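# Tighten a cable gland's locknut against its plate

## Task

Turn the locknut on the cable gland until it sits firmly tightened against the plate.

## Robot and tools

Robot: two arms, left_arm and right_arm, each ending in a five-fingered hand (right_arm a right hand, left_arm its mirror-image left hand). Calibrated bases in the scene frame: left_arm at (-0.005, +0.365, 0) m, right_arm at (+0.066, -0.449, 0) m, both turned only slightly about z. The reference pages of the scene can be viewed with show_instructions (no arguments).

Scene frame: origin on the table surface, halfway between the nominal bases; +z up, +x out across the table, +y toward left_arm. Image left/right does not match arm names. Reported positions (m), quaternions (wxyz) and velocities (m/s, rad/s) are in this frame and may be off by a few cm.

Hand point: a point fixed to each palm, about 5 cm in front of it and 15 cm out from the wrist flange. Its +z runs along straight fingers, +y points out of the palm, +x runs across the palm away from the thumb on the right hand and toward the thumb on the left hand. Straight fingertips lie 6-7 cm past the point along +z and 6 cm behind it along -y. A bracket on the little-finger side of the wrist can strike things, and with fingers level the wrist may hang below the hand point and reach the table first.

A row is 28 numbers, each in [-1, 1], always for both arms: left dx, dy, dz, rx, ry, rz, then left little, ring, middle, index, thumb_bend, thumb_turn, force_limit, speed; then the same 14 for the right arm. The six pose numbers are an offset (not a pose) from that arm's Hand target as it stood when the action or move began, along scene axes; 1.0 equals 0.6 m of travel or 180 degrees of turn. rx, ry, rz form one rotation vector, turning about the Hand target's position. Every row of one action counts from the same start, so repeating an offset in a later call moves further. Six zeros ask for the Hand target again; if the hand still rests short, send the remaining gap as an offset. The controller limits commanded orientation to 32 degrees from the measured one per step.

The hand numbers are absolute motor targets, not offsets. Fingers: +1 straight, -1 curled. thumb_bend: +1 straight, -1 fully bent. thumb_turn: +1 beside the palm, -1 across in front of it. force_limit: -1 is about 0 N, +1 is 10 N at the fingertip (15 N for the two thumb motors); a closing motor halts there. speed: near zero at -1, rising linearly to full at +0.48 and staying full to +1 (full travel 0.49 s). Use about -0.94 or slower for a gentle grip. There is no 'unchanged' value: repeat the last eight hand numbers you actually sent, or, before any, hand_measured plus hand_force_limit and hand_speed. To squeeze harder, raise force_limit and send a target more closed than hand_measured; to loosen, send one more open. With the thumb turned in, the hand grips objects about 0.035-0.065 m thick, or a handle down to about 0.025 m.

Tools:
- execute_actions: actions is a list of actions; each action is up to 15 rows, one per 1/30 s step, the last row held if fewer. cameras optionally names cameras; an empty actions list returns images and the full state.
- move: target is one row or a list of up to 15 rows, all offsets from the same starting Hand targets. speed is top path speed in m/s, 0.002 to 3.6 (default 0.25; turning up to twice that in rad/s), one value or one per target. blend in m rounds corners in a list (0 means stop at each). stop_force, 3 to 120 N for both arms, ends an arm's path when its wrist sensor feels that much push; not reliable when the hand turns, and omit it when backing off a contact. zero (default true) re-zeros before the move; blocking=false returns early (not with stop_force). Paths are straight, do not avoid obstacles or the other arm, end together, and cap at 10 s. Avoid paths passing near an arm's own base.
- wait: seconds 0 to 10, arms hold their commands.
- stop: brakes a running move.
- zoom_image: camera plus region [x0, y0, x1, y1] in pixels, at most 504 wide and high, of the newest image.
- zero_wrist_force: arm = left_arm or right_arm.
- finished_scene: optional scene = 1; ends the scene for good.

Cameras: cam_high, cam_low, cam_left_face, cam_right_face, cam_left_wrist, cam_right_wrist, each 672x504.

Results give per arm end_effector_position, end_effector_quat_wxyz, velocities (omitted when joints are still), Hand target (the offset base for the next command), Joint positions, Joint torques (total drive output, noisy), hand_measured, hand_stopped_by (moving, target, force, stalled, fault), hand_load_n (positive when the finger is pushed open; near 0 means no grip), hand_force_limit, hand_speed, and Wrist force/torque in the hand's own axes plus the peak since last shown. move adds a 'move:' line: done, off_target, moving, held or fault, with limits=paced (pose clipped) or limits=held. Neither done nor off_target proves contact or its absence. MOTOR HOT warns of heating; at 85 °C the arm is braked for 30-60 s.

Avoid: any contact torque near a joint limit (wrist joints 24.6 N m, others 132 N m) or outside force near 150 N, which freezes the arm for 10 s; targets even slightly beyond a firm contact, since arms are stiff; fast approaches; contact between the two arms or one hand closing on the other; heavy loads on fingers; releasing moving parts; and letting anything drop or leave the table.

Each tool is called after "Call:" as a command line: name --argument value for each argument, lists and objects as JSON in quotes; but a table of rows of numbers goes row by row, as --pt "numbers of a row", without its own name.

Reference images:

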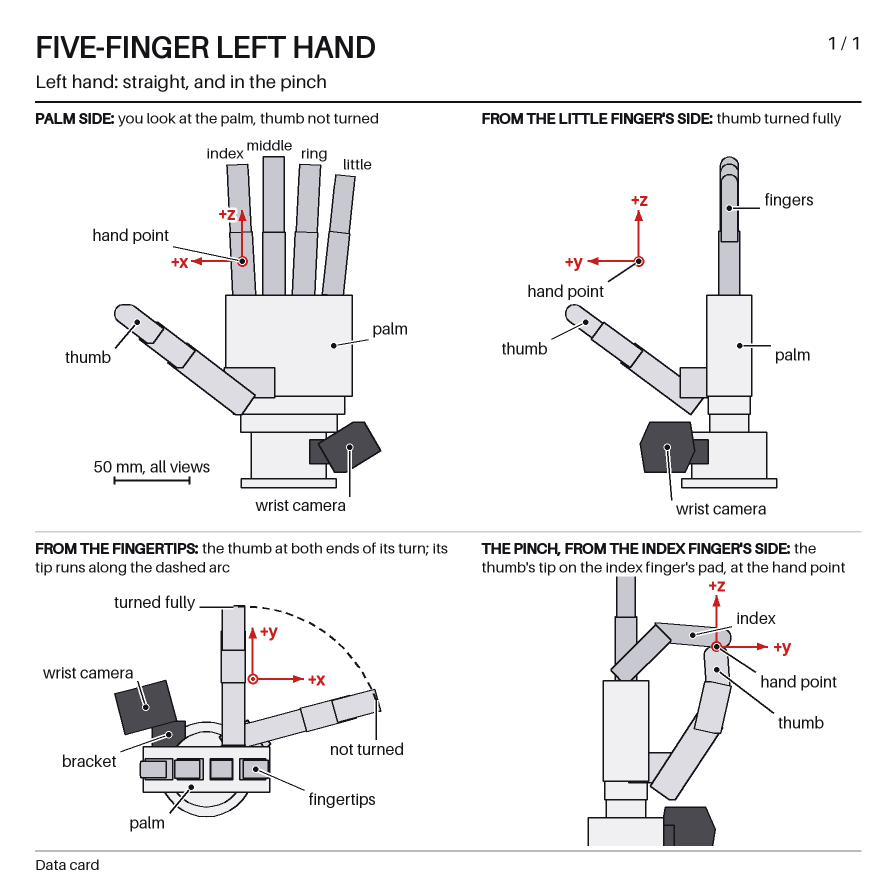

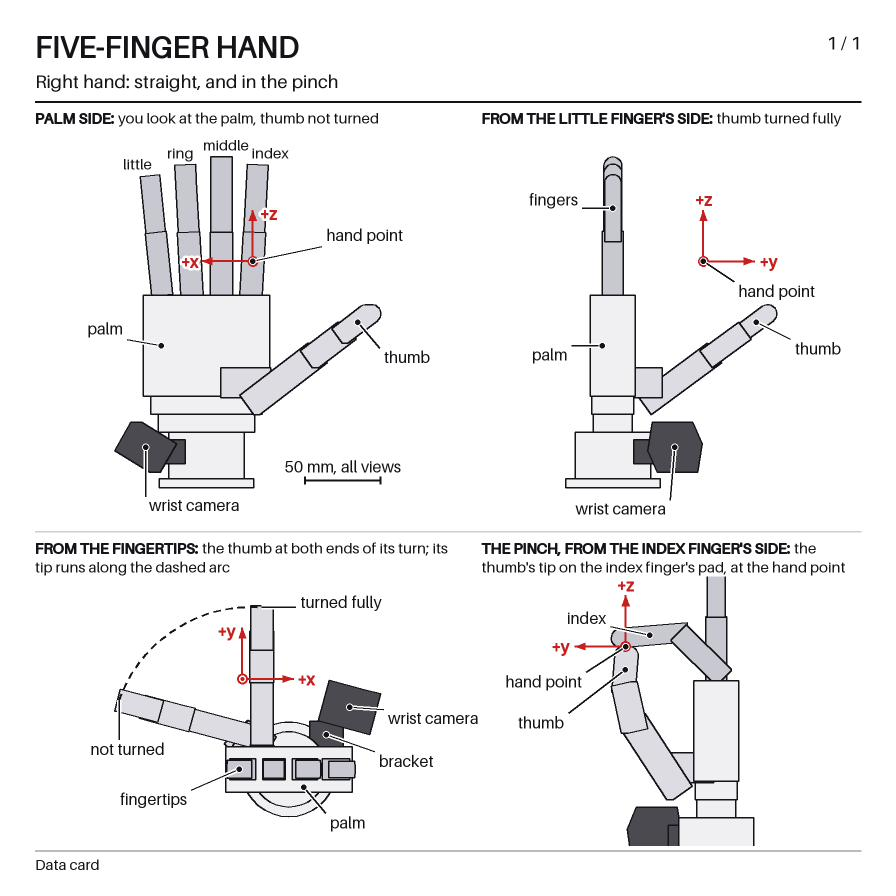

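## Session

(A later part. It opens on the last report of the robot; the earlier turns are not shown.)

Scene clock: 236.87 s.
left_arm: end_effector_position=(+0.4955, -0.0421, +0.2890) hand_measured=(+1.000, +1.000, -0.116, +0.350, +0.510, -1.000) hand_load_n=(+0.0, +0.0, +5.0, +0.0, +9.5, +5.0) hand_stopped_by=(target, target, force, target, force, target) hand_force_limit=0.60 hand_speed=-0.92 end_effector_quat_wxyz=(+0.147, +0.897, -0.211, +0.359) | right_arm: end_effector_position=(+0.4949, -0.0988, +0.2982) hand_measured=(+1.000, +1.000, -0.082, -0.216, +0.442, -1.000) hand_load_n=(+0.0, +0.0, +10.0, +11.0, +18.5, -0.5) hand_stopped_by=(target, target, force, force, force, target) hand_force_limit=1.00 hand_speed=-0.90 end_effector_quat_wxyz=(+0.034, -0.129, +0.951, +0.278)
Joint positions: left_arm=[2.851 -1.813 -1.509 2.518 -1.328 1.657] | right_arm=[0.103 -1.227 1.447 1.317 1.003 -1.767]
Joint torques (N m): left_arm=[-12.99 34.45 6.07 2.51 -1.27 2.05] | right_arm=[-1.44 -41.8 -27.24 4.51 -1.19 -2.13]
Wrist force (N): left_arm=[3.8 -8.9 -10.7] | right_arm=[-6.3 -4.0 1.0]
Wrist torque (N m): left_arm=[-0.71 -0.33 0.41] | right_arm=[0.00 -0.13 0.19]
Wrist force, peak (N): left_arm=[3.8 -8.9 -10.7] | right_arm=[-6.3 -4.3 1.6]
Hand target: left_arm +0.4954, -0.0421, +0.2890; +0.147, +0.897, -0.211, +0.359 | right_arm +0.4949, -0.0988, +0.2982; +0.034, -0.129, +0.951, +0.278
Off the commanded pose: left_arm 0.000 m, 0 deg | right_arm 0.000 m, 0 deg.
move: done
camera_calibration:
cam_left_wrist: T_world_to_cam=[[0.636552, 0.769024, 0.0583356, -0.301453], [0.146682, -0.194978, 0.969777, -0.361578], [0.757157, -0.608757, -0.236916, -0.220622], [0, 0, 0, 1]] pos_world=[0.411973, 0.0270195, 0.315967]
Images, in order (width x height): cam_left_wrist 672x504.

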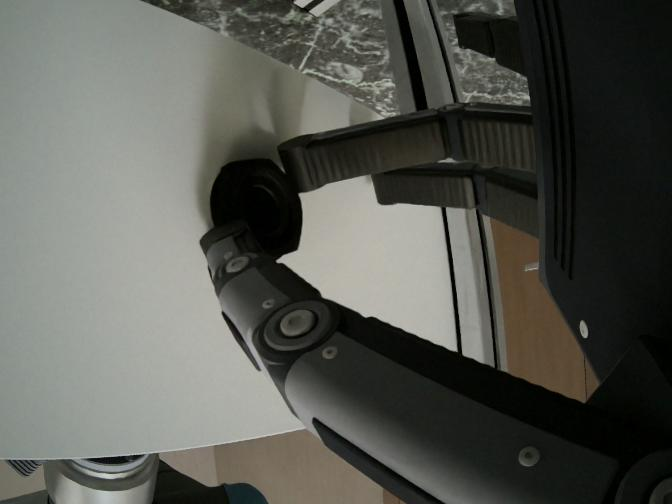

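Call:
move --pt "-0.0035 -0.0002 0.0046 0.0030 -0.0555 0 1 1 -0.25 0.35 0.35 -1 0.6 -0.92 0 0 0 0 0 0 1 1 -0.35 -0.35 0.2 -1 1.0 -0.9" --pt "-0.0077 -0.0004 0.0086 0.0060 -0.1109 0 1 1 -0.25 0.35 0.35 -1 0.6 -0.92 0 0 0 0 0 0 1 1 -0.35 -0.35 0.2 -1 1.0 -0.9" --speed 0.08 --blend '[0.001,0]' --cameras '["cam_left_wrist"]'

Call:
zoom_image --camera "cam_left_wrist" --region '[180, 100, 400, 290]'

Scene clock: 239.90 s.
left_arm: end_effector_position=(+0.4908, -0.0423, +0.2942) hand_measured=(+1.000, +1.000, -0.116, +0.350, +0.510, -1.000) hand_load_n=(+0.0, +0.0, +4.0, +0.0, +10.0, +5.5) hand_stopped_by=(target, target, force, target, force, target) hand_force_limit=0.60 hand_speed=-0.92 end_effector_quat_wxyz=(+0.100, +0.823, -0.237, +0.507) | right_arm: end_effector_position=(+0.4949, -0.0988, +0.2982) hand_measured=(+1.000, +1.000, -0.082, -0.216, +0.442, -1.000) hand_load_n=(+0.0, +0.0, +10.5, +11.0, +19.0, -0.5) hand_stopped_by=(target, target, force, force, force, target) hand_force_limit=1.00 hand_speed=-0.90 end_effector_quat_wxyz=(+0.034, -0.129, +0.951, +0.278)
Joint positions: left_arm=[2.81 -1.683 -1.74 2.933 -1.432 1.73] | right_arm=[0.103 -1.227 1.447 1.317 1.003 -1.767]
Joint torques (N m): left_arm=[-11 28.73 8.68 3.7 -1.63 2.1] | right_arm=[-1.85 -44.23 -27.95 4.57 -1.54 -1.99]
Wrist force (N): left_arm=[4.7 -9.7 -10.9] | right_arm=[-8.4 -2.2 3.3]
Wrist torque (N m): left_arm=[-0.91 -0.34 0.54] | right_arm=[0.04 -0.16 0.19]
Wrist force, peak (N): left_arm=[5.2 -9.5 -10.8] | right_arm=[-8.4 -2.3 3.2]
Hand target: left_arm +0.4908, -0.0423, +0.2942; +0.100, +0.823, -0.237, +0.507 | right_arm +0.4949, -0.0988, +0.2982; +0.034, -0.129, +0.951, +0.278
Off the commanded pose: left_arm 0.000 m, 0 deg | right_arm 0.000 m, 0 deg.
move: done
camera_calibration:
cam_left_wrist: T_world_to_cam=[[0.575903, 0.765722, 0.286367, -0.336083], [-0.192649, -0.213309, 0.957802, -0.196623], [0.794495, -0.606769, 0.0246698, -0.311279], [0, 0, 0, 1]] pos_world=[0.402982, 0.0265307, 0.292248]
Images, in order (width x height): cam_left_wrist 672x504.

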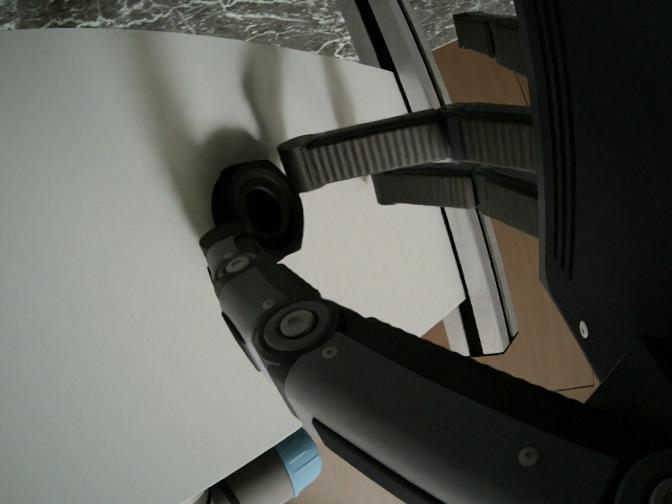

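Scaled by 2.291 from the camera's 672x504 image, which has a finer 960x720 frame.

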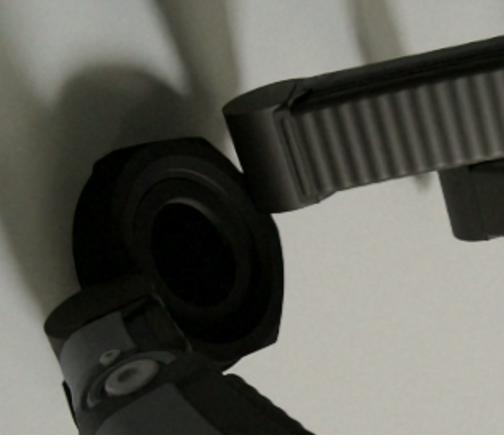

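Call:
move --pt "-0.0048 -0.0003 0.0031 0.0030 -0.0555 0 1 1 -0.25 0.35 0.35 -1 0.6 -0.92 0 0 0 0 0 0 1 1 -0.35 -0.35 0.2 -1 1.0 -0.9" --pt "-0.0101 -0.0006 0.0054 0.0060 -0.1109 0 1 1 -0.25 0.35 0.35 -1 0.6 -0.92 0 0 0 0 0 0 1 1 -0.35 -0.35 0.2 -1 1.0 -0.9" --speed 0.08 --blend '[0.001,0]' --cameras '["cam_left_wrist","cam_right_wrist","cam_high"]'

Call:
zoom_image --camera "cam_left_wrist" --region '[180, 100, 400, 290]'

Call:
zoom_image --camera "cam_right_wrist" --region '[300, 120, 540, 300]'

Scene clock: 242.90 s.
left_arm: end_effector_position=(+0.4848, -0.0427, +0.2974) hand_measured=(+1.000, +1.000, -0.116, +0.350, +0.510, -1.000) hand_load_n=(+0.0, +0.0, +4.5, +0.0, +10.0, +7.5) hand_stopped_by=(target, target, force, target, force, target) hand_force_limit=0.60 hand_speed=-0.92 end_effector_quat_wxyz=(+0.050, +0.723, -0.256, +0.640) | right_arm: end_effector_position=(+0.4949, -0.0988, +0.2982) hand_measured=(+1.000, +1.000, -0.082, -0.216, +0.442, -1.000) hand_load_n=(+0.0, +0.0, +11.0, +11.0, +19.0, +0.0) hand_stopped_by=(target, target, force, force, force, target) hand_force_limit=1.00 hand_speed=-0.90 end_effector_quat_wxyz=(+0.034, -0.129, +0.951, +0.278)
Joint positions: left_arm=[2.781 -1.607 -1.958 3.388 -1.502 1.845] | right_arm=[0.103 -1.227 1.447 1.317 1.003 -1.767]
Joint torques (N m): left_arm=[-11.09 24.87 8.47 4.11 -1.7 2.44] | right_arm=[-2.64 -43 -27.39 4.77 -1.99 -2.1]
Wrist force (N): left_arm=[7.9 -11.7 -11.0] | right_arm=[-10.1 -0.5 4.9]
Wrist torque (N m): left_arm=[-1.12 -0.39 0.60] | right_arm=[0.08 -0.23 0.24]
Wrist force, peak (N): left_arm=[7.9 -11.7 -11.0] | right_arm=[-10.1 -0.6 5.5]
Hand target: left_arm +0.4848, -0.0427, +0.2974; +0.050, +0.723, -0.256, +0.640 | right_arm +0.4949, -0.0988, +0.2982; +0.034, -0.129, +0.951, +0.278
Off the commanded pose: left_arm 0.000 m, 0 deg | right_arm 0.000 m, 0 deg.
move: done
camera_calibration:
cam_left_wrist: T_world_to_cam=[[0.441046, 0.758457, 0.479814, -0.325764], [-0.507297, -0.230342, 0.830417, -0.0113161], [0.740357, -0.60966, 0.283172, -0.357493], [0, 0, 0, 1]] pos_world=[0.402609, 0.0265215, 0.266935]
cam_right_wrist: T_world_to_cam=[[-0.508516, 0.747776, 0.426898, 0.20213], [0.710115, 0.0838072, 0.69908, -0.553338], [0.486978, 0.658641, -0.573624, 0.103942], [0, 0, 0, 1]] pos_world=[0.445103, -0.173235, 0.360163]
Images, in order (width x height): cam_high 672x504, cam_left_wrist 672x504, cam_right_wrist 672x504.

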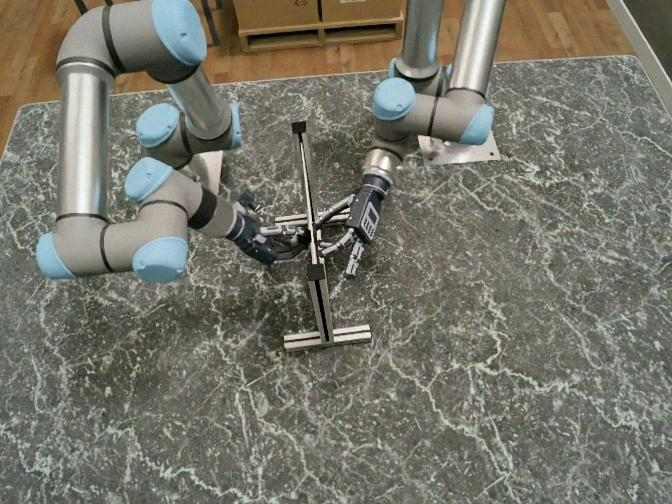

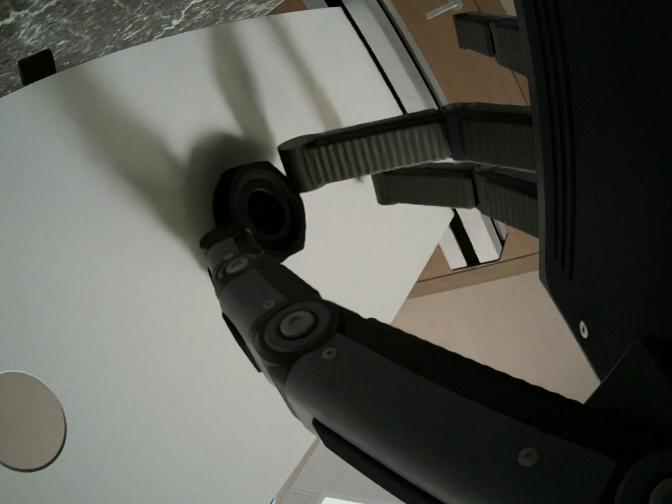

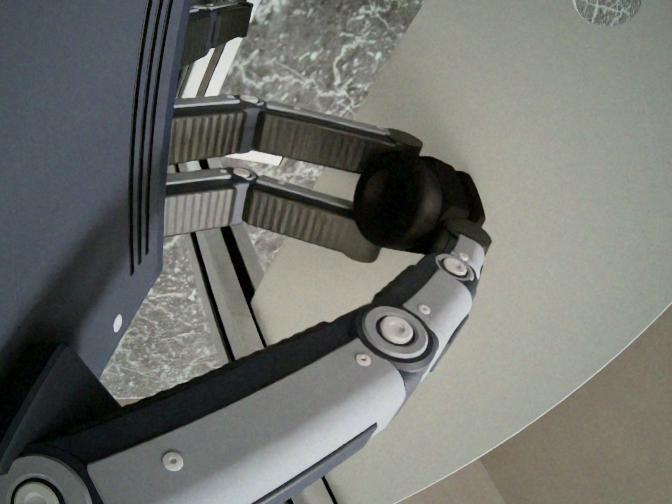

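Scaled by 2.291 from the camera's 672x504 image, which has a finer 960x720 frame.

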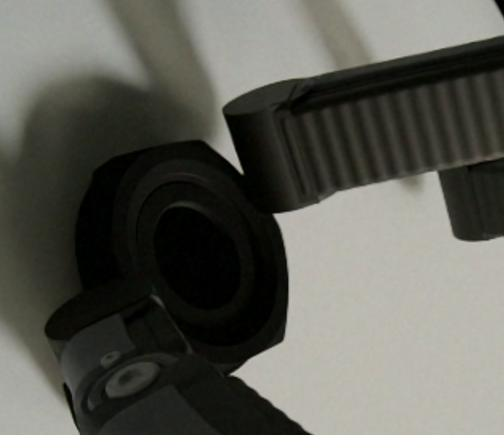

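Scaled by 2.100 from the camera's 672x504 image, which has a finer 960x720 frame.

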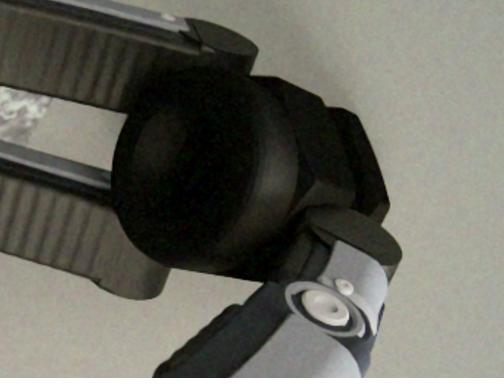

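Call:
move --pt "0 0 0 0 0 0 1 1 0.05 0.35 0.62 -1 0.2 -0.3 0 0.0008 0 0 0 0 1 1 -0.35 -0.35 0.2 -1 1.0 -0.9" --pt "0 0.0137 0 0 0 0 1 1 0.03 0.35 0.6 -1 0.2 -0.3 0 0.0008 0 0 0 0 1 1 -0.35 -0.35 0.2 -1 1.0 -0.9" --pt "0.0228 0.0137 -0.0298 -0.0207 0.3828 0 1 1 0.03 0.35 0.58 -1 0.2 -0.3 0 0.0008 0 0 0 0 1 1 -0.35 -0.35 0.2 -1 1.0 -0.9" --speed '[0.05,0.05,0.3]' --blend '[0,0,0]'

Call:
move --target '[0,-0.0180,0,0,0,0,1,1,0.03,0.35,0.58,-1,0.2,-0.3,0.0,0,0,0,0,0,1,1,-0.35,-0.35,0.2,-1,1.0,-0.9]' --speed 0.015 --stop_force 3 --cameras '["cam_left_wrist","cam_right_wrist"]'

Call:
zoom_image --camera "cam_left_wrist" --region '[180, 100, 400, 290]'

Scene clock: 248.60 s.
left_arm: end_effector_position=(+0.4984, -0.0345, +0.2795) hand_measured=(+1.000, +1.000, +0.030, +0.350, +0.580, -1.000) hand_load_n=(+0.0, +0.0, +0.0, +0.0, +0.0, +0.0) hand_stopped_by=(target, target, target, target, target, target) hand_force_limit=0.20 hand_speed=-0.30 end_effector_quat_wxyz=(+0.208, +0.956, -0.163, +0.126) | right_arm: end_effector_position=(+0.4949, -0.0983, +0.2982) hand_measured=(+1.000, +1.000, -0.082, -0.216, +0.442, -1.000) hand_load_n=(+0.0, +0.0, +10.0, +10.5, +18.0, -1.5) hand_stopped_by=(target, target, force, force, force, target) hand_force_limit=1.00 hand_speed=-0.90 end_effector_quat_wxyz=(+0.034, -0.129, +0.951, +0.278)
Joint positions: left_arm=[2.924 -2.051 -1.198 1.963 -1.166 1.645] | right_arm=[0.104 -1.226 1.446 1.317 1.003 -1.766]
Joint torques (N m): left_arm=[9.71 33.35 27.79 -4.28 2.89 1.96] | right_arm=[12.1 -21.15 -26.11 0.5 -0.01 1.66]
Wrist force (N): left_arm=[0.9 1.6 1.2] | right_arm=[-1.7 -6.9 -4.2]
Wrist torque (N m): left_arm=[-0.02 0.04 0.06] | right_arm=[-0.25 -0.12 0.07]
Wrist force, peak (N): left_arm=[7.8 -11.4 -11.2] | right_arm=[-10.4 -0.2 5.1]
Hand target: left_arm +0.4984, -0.0345, +0.2795; +0.208, +0.956, -0.163, +0.126 | right_arm +0.4949, -0.0983, +0.2982; +0.034, -0.129, +0.951, +0.278
Off the commanded pose: left_arm 0.000 m, 0 deg | right_arm 0.000 m, 0 deg.
move: done

Scene clock: 250.17 s.
left_arm: end_effector_position=(+0.4984, -0.0415, +0.2795) hand_measured=(+1.000, +1.000, +0.030, +0.350, +0.580, -1.000) hand_load_n=(+0.0, +0.0, +0.0, +0.0, -0.5, -0.5) hand_stopped_by=(target, target, target, target, target, target) hand_force_limit=0.20 hand_speed=-0.30 end_effector_quat_wxyz=(+0.208, +0.956, -0.163, +0.126) | right_arm: end_effector_position=(+0.4949, -0.0983, +0.2982) hand_measured=(+1.000, +1.000, -0.082, -0.216, +0.442, -1.000) hand_load_n=(+0.0, +0.0, +10.0, +10.5, +18.0, -1.5) hand_stopped_by=(target, target, force, force, force, target) hand_force_limit=1.00 hand_speed=-0.90 end_effector_quat_wxyz=(+0.034, -0.129, +0.951, +0.278)
Joint positions: left_arm=[2.91 -2.059 -1.185 1.964 -1.17 1.631] | right_arm=[0.104 -1.226 1.446 1.317 1.003 -1.766]
Joint torques (N m): left_arm=[8.86 50.49 7.86 -0.27 3.3 1.84] | right_arm=[9.43 -20.54 -26.64 0.39 -0.16 1.75]
Wrist force (N): left_arm=[0.5 -0.4 -0.7] | right_arm=[-1.9 -6.4 -3.9]
Wrist torque (N m): left_arm=[-0.12 0.02 0.09] | right_arm=[-0.20 -0.10 0.07]
Wrist force, peak (N): left_arm=[0.0 -5.6 -4.2] | right_arm=[-2.0 -7.1 -4.1]
Hand target: left_arm +0.4984, -0.0415, +0.2795; +0.208, +0.956, -0.163, +0.126 (not the last commanded pose) | right_arm +0.4949, -0.0983, +0.2982; +0.034, -0.129, +0.951, +0.278
Off the commanded pose: left_arm 0.004 m, 0 deg | right_arm 0.000 m, 0 deg.
move: contact (left_arm)
camera_calibration:
cam_left_wrist: T_world_to_cam=[[0.579919, 0.765986, -0.277417, -0.181287], [0.599292, -0.170435, 0.782177, -0.524867], [0.551855, -0.619853, -0.557887, -0.0332939], [0, 0, 0, 1]] pos_world=[0.438053, 0.0287698, 0.341673]
cam_right_wrist: T_world_to_cam=[[-0.508516, 0.747776, 0.426898, 0.201757], [0.710115, 0.0838072, 0.69908, -0.55338], [0.486978, 0.658641, -0.573624, 0.103613], [0, 0, 0, 1]] pos_world=[0.445103, -0.172735, 0.360163]
Images, in order (width x height): cam_left_wrist 672x504, cam_right_wrist 672x504.

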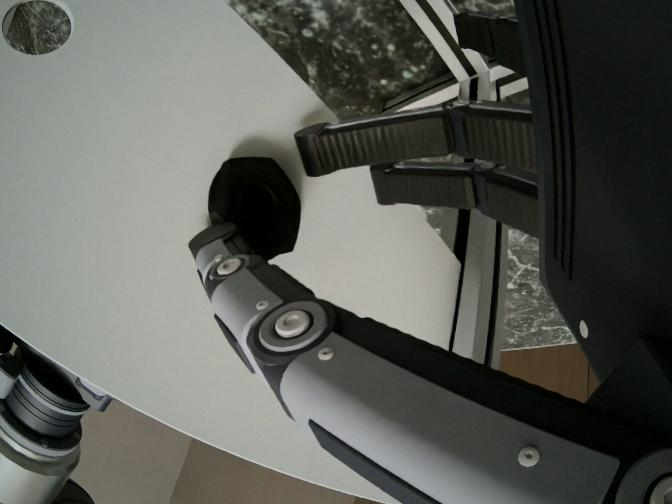

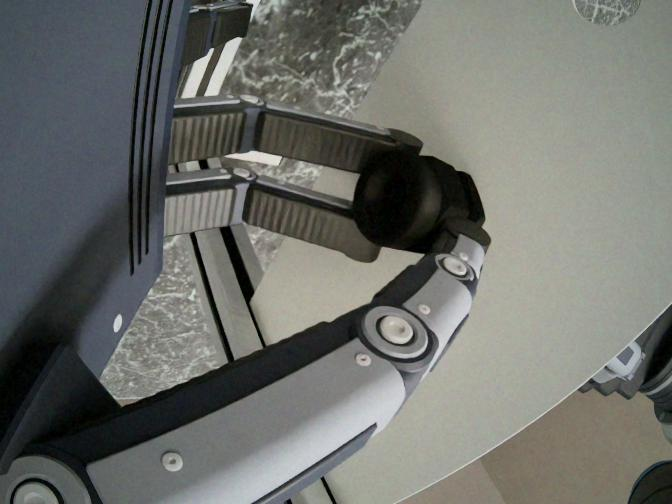

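Scaled by 2.291 from the camera's 672x504 image, which has a finer 960x720 frame.

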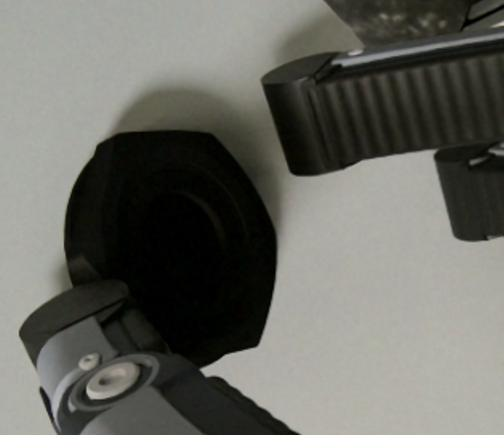

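Call:
move --target '[0,0,0,0,0,0,1,1,-0.03,0.35,0.36,-1,-0.6,-0.93,0,-0.0003,0,0,0,0,1,1,-0.35,-0.35,0.2,-1,1.0,-0.9]' --speed 0.03

Call:
move --target '[0,-0.0060,0,0,0,0,1,1,-0.03,0.35,0.36,-1,-0.6,-0.93,0.0,0,0,0,0,0,1,1,-0.35,-0.35,0.2,-1,1.0,-0.9]' --speed 0.01 --stop_force 3

Call:
move --target '[0,0,0,0,0,0,1,1,-0.25,0.35,0.35,-1,0.7,-0.92,0,0,0,0,0,0,1,1,-0.35,-0.35,0.2,-1,1.0,-0.9]' --speed 0.03 --cameras '["cam_left_wrist"]'

Call:
zoom_image --camera "cam_left_wrist" --region '[180, 100, 400, 290]'

Scene clock: 251.23 s.
left_arm: end_effector_position=(+0.4984, -0.0415, +0.2795) hand_measured=(+1.000, +1.000, -0.030, +0.350, +0.532, -1.000) hand_load_n=(+0.0, +0.0, +0.0, +0.0, +3.0, +0.5) hand_stopped_by=(target, target, target, target, force, target) hand_force_limit=-0.60 hand_speed=-0.93 end_effector_quat_wxyz=(+0.208, +0.956, -0.163, +0.126) | right_arm: end_effector_position=(+0.4950, -0.0985, +0.2981) hand_measured=(+1.000, +1.000, -0.082, -0.216, +0.442, -1.000) hand_load_n=(+0.0, +0.0, +10.0, +10.5, +18.5, -1.0) hand_stopped_by=(target, target, force, force, force, target) hand_force_limit=1.00 hand_speed=-0.90 end_effector_quat_wxyz=(+0.034, -0.129, +0.951, +0.278)
Joint positions: left_arm=[2.91 -2.059 -1.185 1.964 -1.17 1.631] | right_arm=[0.104 -1.226 1.447 1.317 1.003 -1.766]
Joint torques (N m): left_arm=[8.3 48.46 8.63 -1.86 1.9 1.79] | right_arm=[-3.5 -41.72 -3.36 5.53 -0.68 -2.09]
Wrist force (N): left_arm=[0.8 3.5 -0.9] | right_arm=[-0.9 -3.2 -0.9]
Wrist torque (N m): left_arm=[0.02 0.01 0.02] | right_arm=[-0.11 -0.10 0.12]
Wrist force, peak (N): left_arm=[0.7 3.7 -1.6] | right_arm=[-2.1 -6.8 -4.4]
Hand target: left_arm +0.4984, -0.0415, +0.2795; +0.208, +0.956, -0.163, +0.126 | right_arm +0.4949, -0.0985, +0.2982; +0.034, -0.129, +0.951, +0.278
Off the commanded pose: left_arm 0.000 m, 0 deg | right_arm 0.000 m, 0 deg.
move: done

Scene clock: 252.37 s.
left_arm: end_effector_position=(+0.4984, -0.0419, +0.2796) hand_measured=(+1.000, +1.000, -0.030, +0.350, +0.532, -1.000) hand_load_n=(+0.0, +0.0, +0.0, +0.0, +2.5, +0.0) hand_stopped_by=(target, target, target, target, force, target) hand_force_limit=-0.60 hand_speed=-0.93 end_effector_quat_wxyz=(+0.208, +0.956, -0.163, +0.126) | right_arm: end_effector_position=(+0.4949, -0.0985, +0.2982) hand_measured=(+1.000, +1.000, -0.082, -0.216, +0.442, -1.000) hand_load_n=(+0.0, +0.0, +10.5, +11.0, +18.5, -1.0) hand_stopped_by=(target, target, force, force, force, target) hand_force_limit=1.00 hand_speed=-0.90 end_effector_quat_wxyz=(+0.034, -0.129, +0.951, +0.278)
Joint positions: left_arm=[2.91 -2.059 -1.185 1.964 -1.17 1.63] | right_arm=[0.104 -1.226 1.447 1.317 1.003 -1.766]
Joint torques (N m): left_arm=[9.51 49.15 6.94 -2.98 2.49 2.04] | right_arm=[-3.57 -44.75 -4.57 5.6 -1.89 -2.31]
Wrist force (N): left_arm=[0.5 2.2 -1.8] | right_arm=[-1.4 -3.9 0.7]
Wrist torque (N m): left_arm=[-0.09 0.01 0.08] | right_arm=[-0.07 -0.18 0.13]
Wrist force, peak (N): left_arm=[1.2 3.4 -1.2] | right_arm=[-1.5 -4.4 1.0]
Hand target: left_arm +0.4984, -0.0419, +0.2796; +0.208, +0.956, -0.163, +0.126 (not the last commanded pose) | right_arm +0.4949, -0.0985, +0.2982; +0.034, -0.129, +0.951, +0.278
Off the commanded pose: left_arm 0.003 m, 0 deg | right_arm 0.000 m, 0 deg.
move: contact (left_arm)

Scene clock: 253.07 s.
left_arm: end_effector_position=(+0.4984, -0.0419, +0.2796) hand_measured=(+1.000, +1.000, -0.124, +0.350, +0.500, -1.000) hand_load_n=(+0.0, +0.0, +7.5, +0.0, +12.5, +0.0) hand_stopped_by=(target, target, force, target, force, target) hand_force_limit=0.70 hand_speed=-0.92 end_effector_quat_wxyz=(+0.208, +0.956, -0.163, +0.126) | right_arm: end_effector_position=(+0.4949, -0.0985, +0.2982) hand_measured=(+1.000, +1.000, -0.082, -0.216, +0.442, -1.000) hand_load_n=(+0.0, +0.0, +8.5, +10.0, +20.0, +0.5) hand_stopped_by=(target, target, force, force, force, target) hand_force_limit=1.00 hand_speed=-0.90 end_effector_quat_wxyz=(+0.034, -0.129, +0.951, +0.278)
Joint positions: left_arm=[2.91 -2.059 -1.185 1.964 -1.17 1.63] | right_arm=[0.104 -1.226 1.447 1.317 1.003 -1.766]
Joint torques (N m): left_arm=[1.96 43.7 9.86 -3.04 0.08 1.77] | right_arm=[-3.18 -43.47 -4.76 5.37 -2.69 -2.32]
Wrist force (N): left_arm=[-2.6 -8.8 -5.4] | right_arm=[-2.6 -2.7 -0.9]
Wrist torque (N m): left_arm=[-0.21 -0.13 0.38] | right_arm=[0.04 -0.11 0.16]
Wrist force, peak (N): left_arm=[-2.9 -9.1 -5.0] | right_arm=[-2.2 -4.1 1.1]
Hand target: left_arm +0.4984, -0.0419, +0.2796; +0.208, +0.956, -0.163, +0.126 | right_arm +0.4949, -0.0985, +0.2982; +0.034, -0.129, +0.951, +0.278
Off the commanded pose: left_arm 0.000 m, 0 deg | right_arm 0.000 m, 0 deg.
move: done
camera_calibration:
cam_left_wrist: T_world_to_cam=[[0.580022, 0.765846, -0.277588, -0.180981], [0.599291, -0.170366, 0.782193, -0.524865], [0.551747, -0.620045, -0.55778, -0.0334095], [0, 0, 0, 1]] pos_world=[0.437953, 0.028469, 0.341672]
Images, in order (width x height): cam_left_wrist 672x504.

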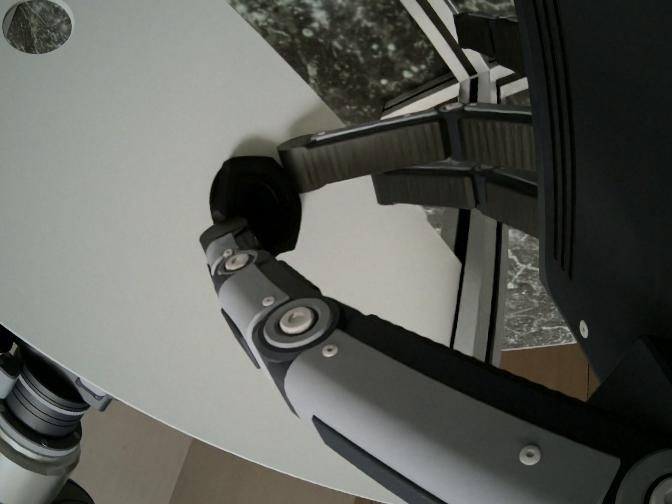

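Scaled by 2.291 from the camera's 672x504 image, which has a finer 960x720 frame.

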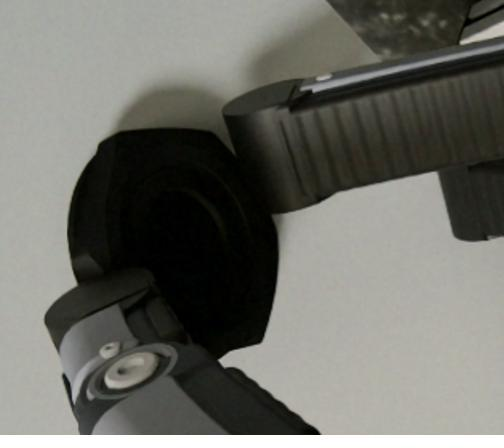

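Call:
move --pt "-0.0008 0 0.0057 0.0030 -0.0555 0 1 1 -0.25 0.35 0.35 -1 0.7 -0.92 0 0 0 0 0 0 1 1 -0.35 -0.35 0.2 -1 1.0 -0.9" --pt "-0.0026 -0.0001 0.0112 0.0060 -0.1109 0 1 1 -0.25 0.35 0.35 -1 0.7 -0.92 0 0 0 0 0 0 1 1 -0.35 -0.35 0.2 -1 1.0 -0.9" --pt "-0.0053 -0.0003 0.01625 0.0090 -0.1664 0 1 1 -0.25 0.35 0.35 -1 0.7 -0.92 0 0 0 0 0 0 1 1 -0.35 -0.35 0.2 -1 1.0 -0.9" --speed 0.08 --blend '[0.001,0.001,0]' --cameras '["cam_left_wrist","cam_right_wrist"]'

Call:
zoom_image --camera "cam_left_wrist" --region '[180, 100, 400, 290]'

Call:
zoom_image --camera "cam_right_wrist" --region '[300, 120, 540, 300]'

Scene clock: 257.17 s.
left_arm: end_effector_position=(+0.4952, -0.0421, +0.2893) hand_measured=(+1.000, +1.000, -0.124, +0.350, +0.500, -1.000) hand_load_n=(+0.0, +0.0, +5.5, +0.0, +11.0, +5.5) hand_stopped_by=(target, target, force, target, force, target) hand_force_limit=0.70 hand_speed=-0.92 end_effector_quat_wxyz=(+0.145, +0.894, -0.213, +0.366) | right_arm: end_effector_position=(+0.4949, -0.0985, +0.2982) hand_measured=(+1.000, +1.000, -0.082, -0.216, +0.442, -1.000) hand_load_n=(+0.0, +0.0, +10.5, +10.5, +18.5, +0.0) hand_stopped_by=(target, target, force, force, force, target) hand_force_limit=1.00 hand_speed=-0.90 end_effector_quat_wxyz=(+0.034, -0.129, +0.951, +0.278)
Joint positions: left_arm=[2.849 -1.806 -1.521 2.538 -1.333 1.66] | right_arm=[0.104 -1.226 1.447 1.317 1.003 -1.766]
Joint torques (N m): left_arm=[-14.05 33.61 6.99 2.76 -0.75 2.22] | right_arm=[-0.82 -33.31 -6.69 5.46 -3.26 -2.34]
Wrist force (N): left_arm=[2.9 -12.5 -13.3] | right_arm=[-6.3 -5.4 1.4]
Wrist torque (N m): left_arm=[-0.83 -0.38 0.49] | right_arm=[-0.02 -0.13 0.10]
Wrist force, peak (N): left_arm=[3.2 -12.6 -13.3] | right_arm=[-6.3 -5.4 1.4]
Hand target: left_arm +0.4952, -0.0421, +0.2893; +0.145, +0.894, -0.213, +0.366 | right_arm +0.4949, -0.0985, +0.2982; +0.034, -0.129, +0.951, +0.278
Off the commanded pose: left_arm 0.000 m, 0 deg | right_arm 0.000 m, 0 deg.
move: done
camera_calibration:
cam_left_wrist: T_world_to_cam=[[0.635625, 0.768836, 0.0698044, -0.304248], [0.130121, -0.195823, 0.971968, -0.354329], [0.760953, -0.608724, -0.224512, -0.2259], [0, 0, 0, 1]] pos_world=[0.411392, 0.0270199, 0.314917]
cam_right_wrist: T_world_to_cam=[[-0.508516, 0.747776, 0.426898, 0.201906], [0.710115, 0.0838072, 0.69908, -0.553363], [0.486978, 0.658641, -0.573624, 0.103745], [0, 0, 0, 1]] pos_world=[0.445103, -0.172935, 0.360163]
Images, in order (width x height): cam_left_wrist 672x504, cam_right_wrist 672x504.

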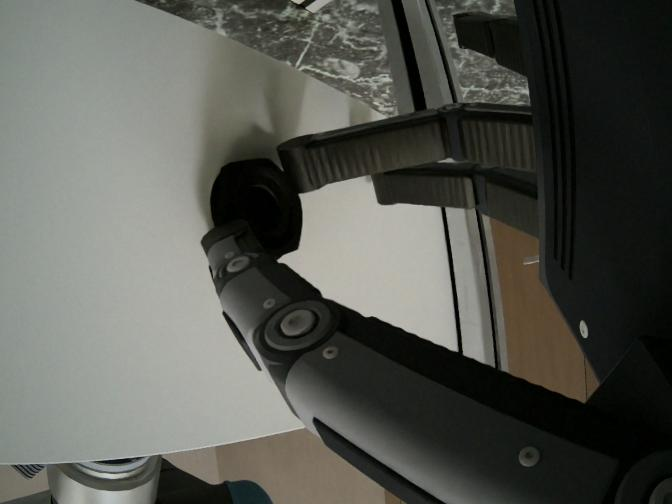

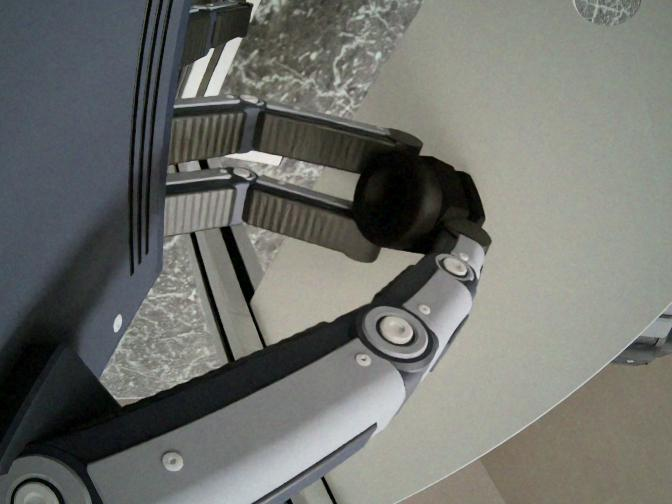

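Scaled by 2.291 from the camera's 672x504 image, which has a finer 960x720 frame.

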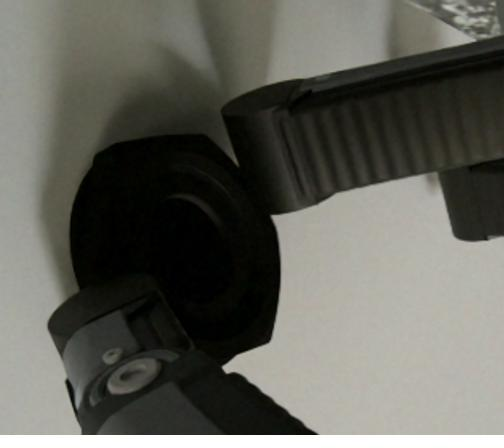

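Scaled by 2.100 from the camera's 672x504 image, which has a finer 960x720 frame.

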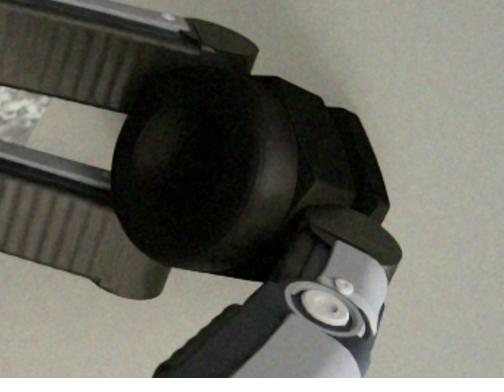

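Call:
move --pt "-0.0036 -0.0002 0.00455 0.0030 -0.0555 0 1 1 -0.25 0.35 0.35 -1 0.7 -0.92 0 0 0 0 0 0 1 1 -0.35 -0.35 0.2 -1 1.0 -0.9" --pt "-0.0079 -0.0004 0.00835 0.0060 -0.1109 0 1 1 -0.25 0.35 0.35 -1 0.7 -0.92 0 0 0 0 0 0 1 1 -0.35 -0.35 0.2 -1 1.0 -0.9" --pt "-0.0128 -0.0007 0.01145 0.0090 -0.1664 0 1 1 -0.25 0.35 0.35 -1 0.7 -0.92 0 0 0 0 0 0 1 1 -0.35 -0.35 0.2 -1 1.0 -0.9" --speed 0.08 --blend 0.001 --cameras '["cam_left_wrist"]'

Call:
zoom_image --camera "cam_left_wrist" --region '[180, 100, 400, 290]'

Scene clock: 261.70 s.
left_arm: end_effector_position=(+0.4875, -0.0425, +0.2962) hand_measured=(+1.000, +1.000, -0.124, +0.350, +0.500, -1.000) hand_load_n=(+0.0, +0.0, +5.0, +0.0, +11.5, +6.5) hand_stopped_by=(target, target, force, target, force, target) hand_force_limit=0.70 hand_speed=-0.92 end_effector_quat_wxyz=(+0.073, +0.771, -0.248, +0.582) | right_arm: end_effector_position=(+0.4949, -0.0985, +0.2982) hand_measured=(+1.000, +1.000, -0.082, -0.216, +0.442, -1.000) hand_load_n=(+0.0, +0.0, +10.5, +11.0, +19.0, +0.0) hand_stopped_by=(target, target, force, force, force, target) hand_force_limit=1.00 hand_speed=-0.90 end_effector_quat_wxyz=(+0.034, -0.129, +0.951, +0.278)
Joint positions: left_arm=[2.792 -1.633 -1.863 3.177 -1.477 1.789] | right_arm=[0.104 -1.226 1.447 1.317 1.003 -1.766]
Joint torques (N m): left_arm=[-11.6 25.34 6.83 3.95 -1.17 2.27] | right_arm=[2.06 -24.36 -9.96 5.59 -3.27 -2.31]
Wrist force (N): left_arm=[6.3 -14.7 -14.3] | right_arm=[-9.7 -3.5 2.6]
Wrist torque (N m): left_arm=[-1.19 -0.47 0.67] | right_arm=[0.03 -0.16 0.13]
Wrist force, peak (N): left_arm=[6.3 -14.7 -14.3] | right_arm=[-9.5 -3.6 3.1]
Hand target: left_arm +0.4875, -0.0425, +0.2962; +0.073, +0.771, -0.248, +0.582 | right_arm +0.4949, -0.0985, +0.2982; +0.034, -0.129, +0.951, +0.278
Off the commanded pose: left_arm 0.000 m, 0 deg | right_arm 0.000 m, 0 deg.
move: done
camera_calibration:
cam_left_wrist: T_world_to_cam=[[0.510375, 0.76204, 0.398512, -0.336126], [-0.371047, -0.222914, 0.901462, -0.0959857], [0.775784, -0.607951, 0.168983, -0.342491], [0, 0, 0, 1]] pos_world=[0.401634, 0.0265274, 0.278353]
Images, in order (width x height): cam_left_wrist 672x504.

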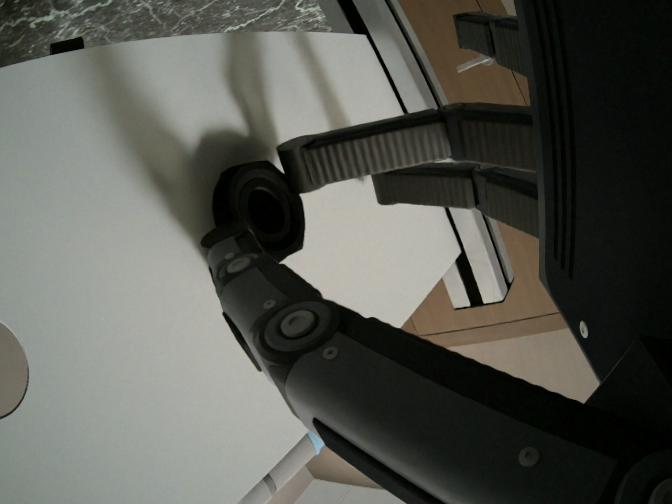

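Scaled by 2.291 from the camera's 672x504 image, which has a finer 960x720 frame.

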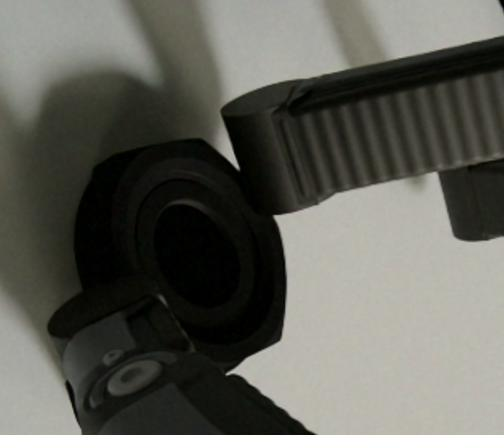

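Call:
execute_actions --actions '[]'

Call:
zoom_image --camera "cam_right_wrist" --region '[180, 100, 420, 300]'

Call:
zoom_image --camera "cam_left_wrist" --region '[180, 130, 340, 280]'

Scene clock: 262.07 s.
left_arm: end_effector_position=(+0.4875, -0.0425, +0.2962) hand_measured=(+1.000, +1.000, -0.124, +0.350, +0.500, -1.000) hand_load_n=(+0.0, -0.5, +5.0, +0.0, +11.5, +7.0) hand_stopped_by=(target, target, force, target, force, target) hand_force_limit=0.70 hand_speed=-0.92 end_effector_quat_wxyz=(+0.073, +0.771, -0.248, +0.582) | right_arm: end_effector_position=(+0.4949, -0.0985, +0.2982) hand_measured=(+1.000, +1.000, -0.082, -0.216, +0.442, -1.000) hand_load_n=(+0.0, +0.0, +10.5, +11.0, +19.0, +0.0) hand_stopped_by=(target, target, force, force, force, target) hand_force_limit=1.00 hand_speed=-0.90 end_effector_quat_wxyz=(+0.034, -0.129, +0.951, +0.278)
Joint positions: left_arm=[2.792 -1.633 -1.863 3.177 -1.477 1.789] | right_arm=[0.104 -1.226 1.447 1.317 1.003 -1.766]
Joint velocities: within noise
Joint torques (N m): left_arm=[-11.9 24.86 9.44 4.24 -1.08 2.27] | right_arm=[2.62 -23.13 -8.68 5.17 -3.45 -1.96]
Motor temperatures (°C): left_arm=[29 35 36 37 47 42] | right_arm=[31 38 28 44 46 38]
Wrist force (N): left_arm=[6.0 -14.7 -14.4] | right_arm=[-9.3 -3.7 2.8]
Wrist torque (N m): left_arm=[-1.18 -0.46 0.66] | right_arm=[0.02 -0.22 0.15]
Wrist force, peak (N): left_arm=[6.3 -14.6 -14.5] | right_arm=[-9.8 -3.0 2.8]
Hand target: left_arm +0.4875, -0.0425, +0.2962; +0.073, +0.771, -0.248, +0.582 | right_arm +0.4949, -0.0985, +0.2982; +0.034, -0.129, +0.951, +0.278
Off the commanded pose: left_arm 0.000 m, 0 deg | right_arm 0.000 m, 0 deg.
camera_calibration:
cam_left_wrist: T_world_to_cam=[[0.510326, 0.762053, 0.39855, -0.336117], [-0.371143, -0.222898, 0.901426, -0.095938], [0.775771, -0.60794, 0.16908, -0.342513], [0, 0, 0, 1]] pos_world=[0.401634, 0.0265275, 0.278353]
cam_right_wrist: T_world_to_cam=[[-0.508516, 0.747776, 0.426898, 0.201906], [0.710115, 0.0838072, 0.69908, -0.553363], [0.486978, 0.658641, -0.573624, 0.103745], [0, 0, 0, 1]] pos_world=[0.445103, -0.172935, 0.360163]

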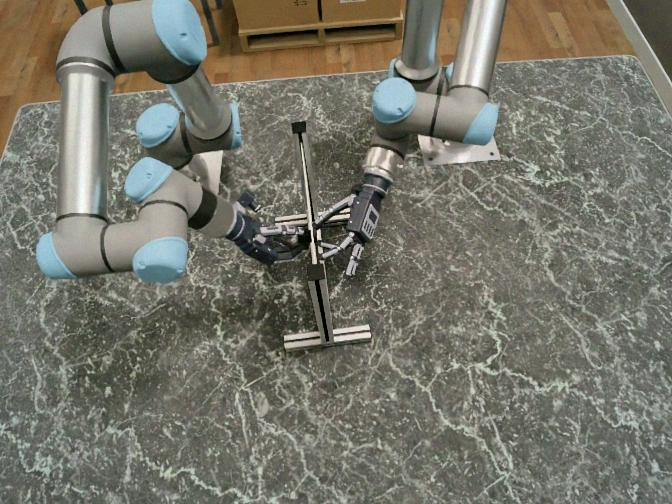

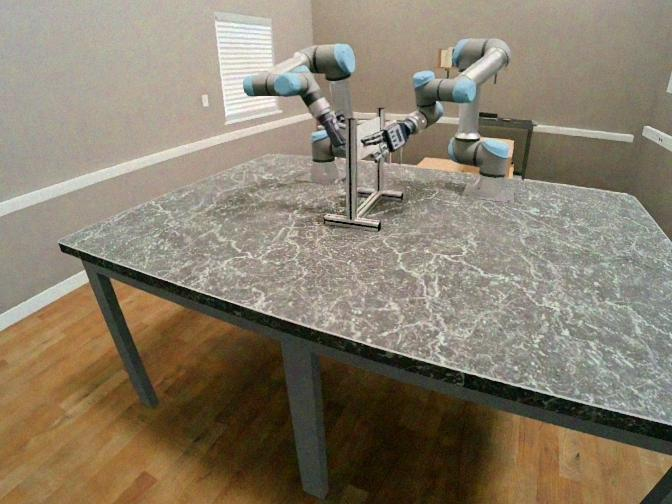

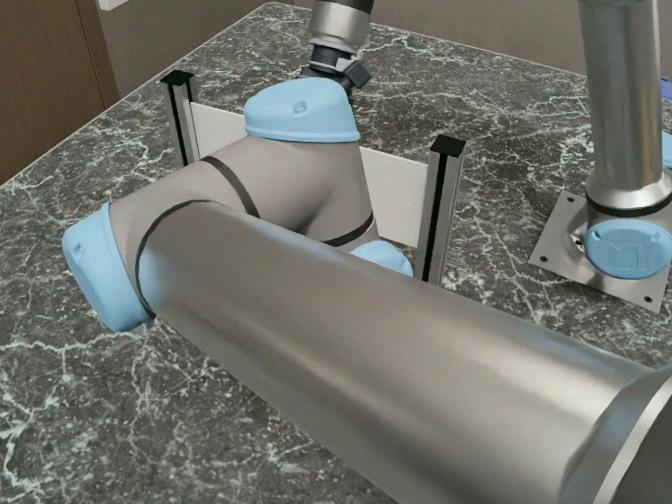

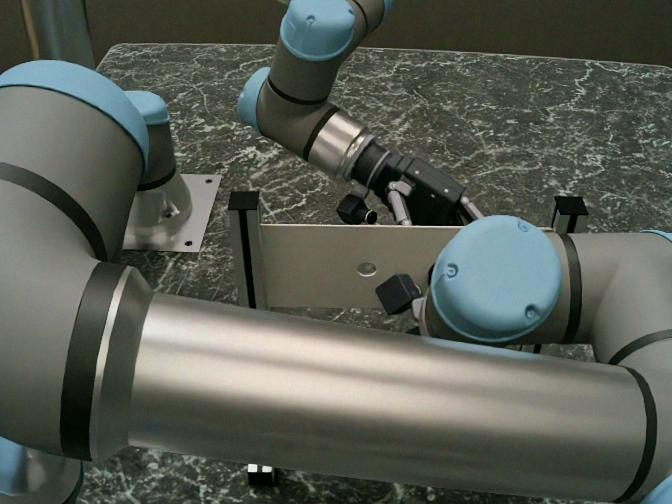

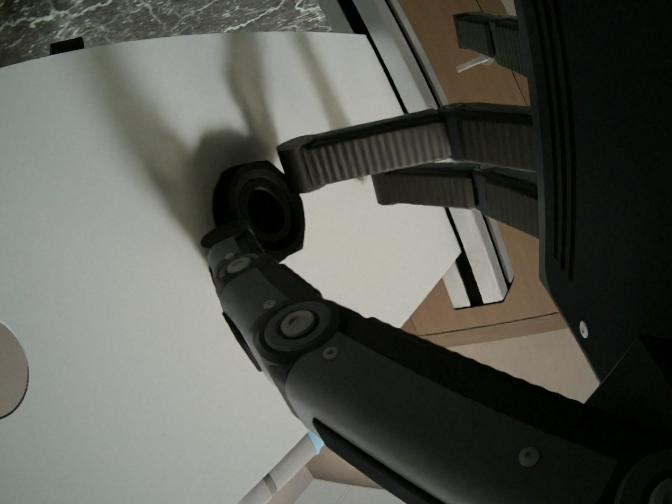

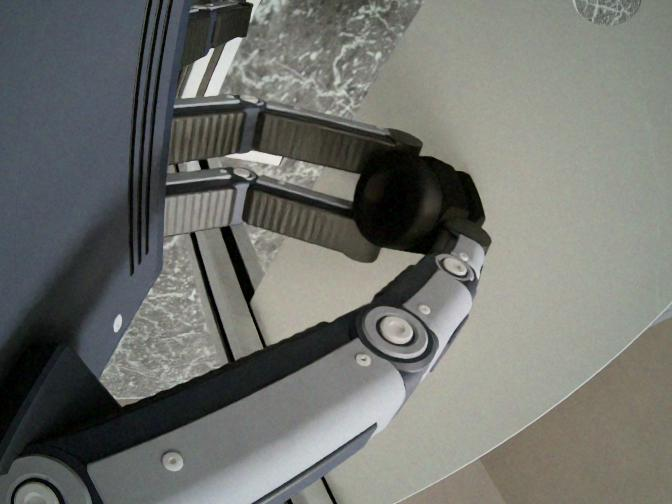

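Scaled by 2.100 from the camera's 672x504 image, which has a finer 960x720 frame.

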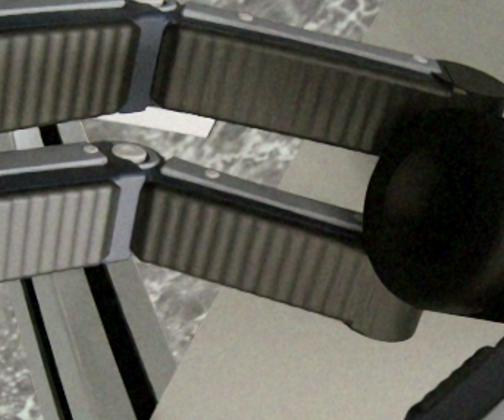

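Scaled by 3.150 from the camera's 672x504 image, which has a finer 960x720 frame.

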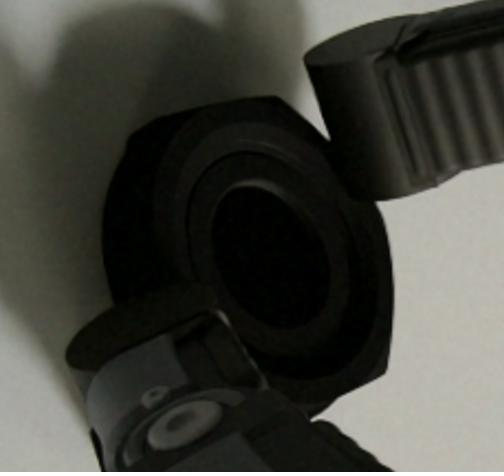

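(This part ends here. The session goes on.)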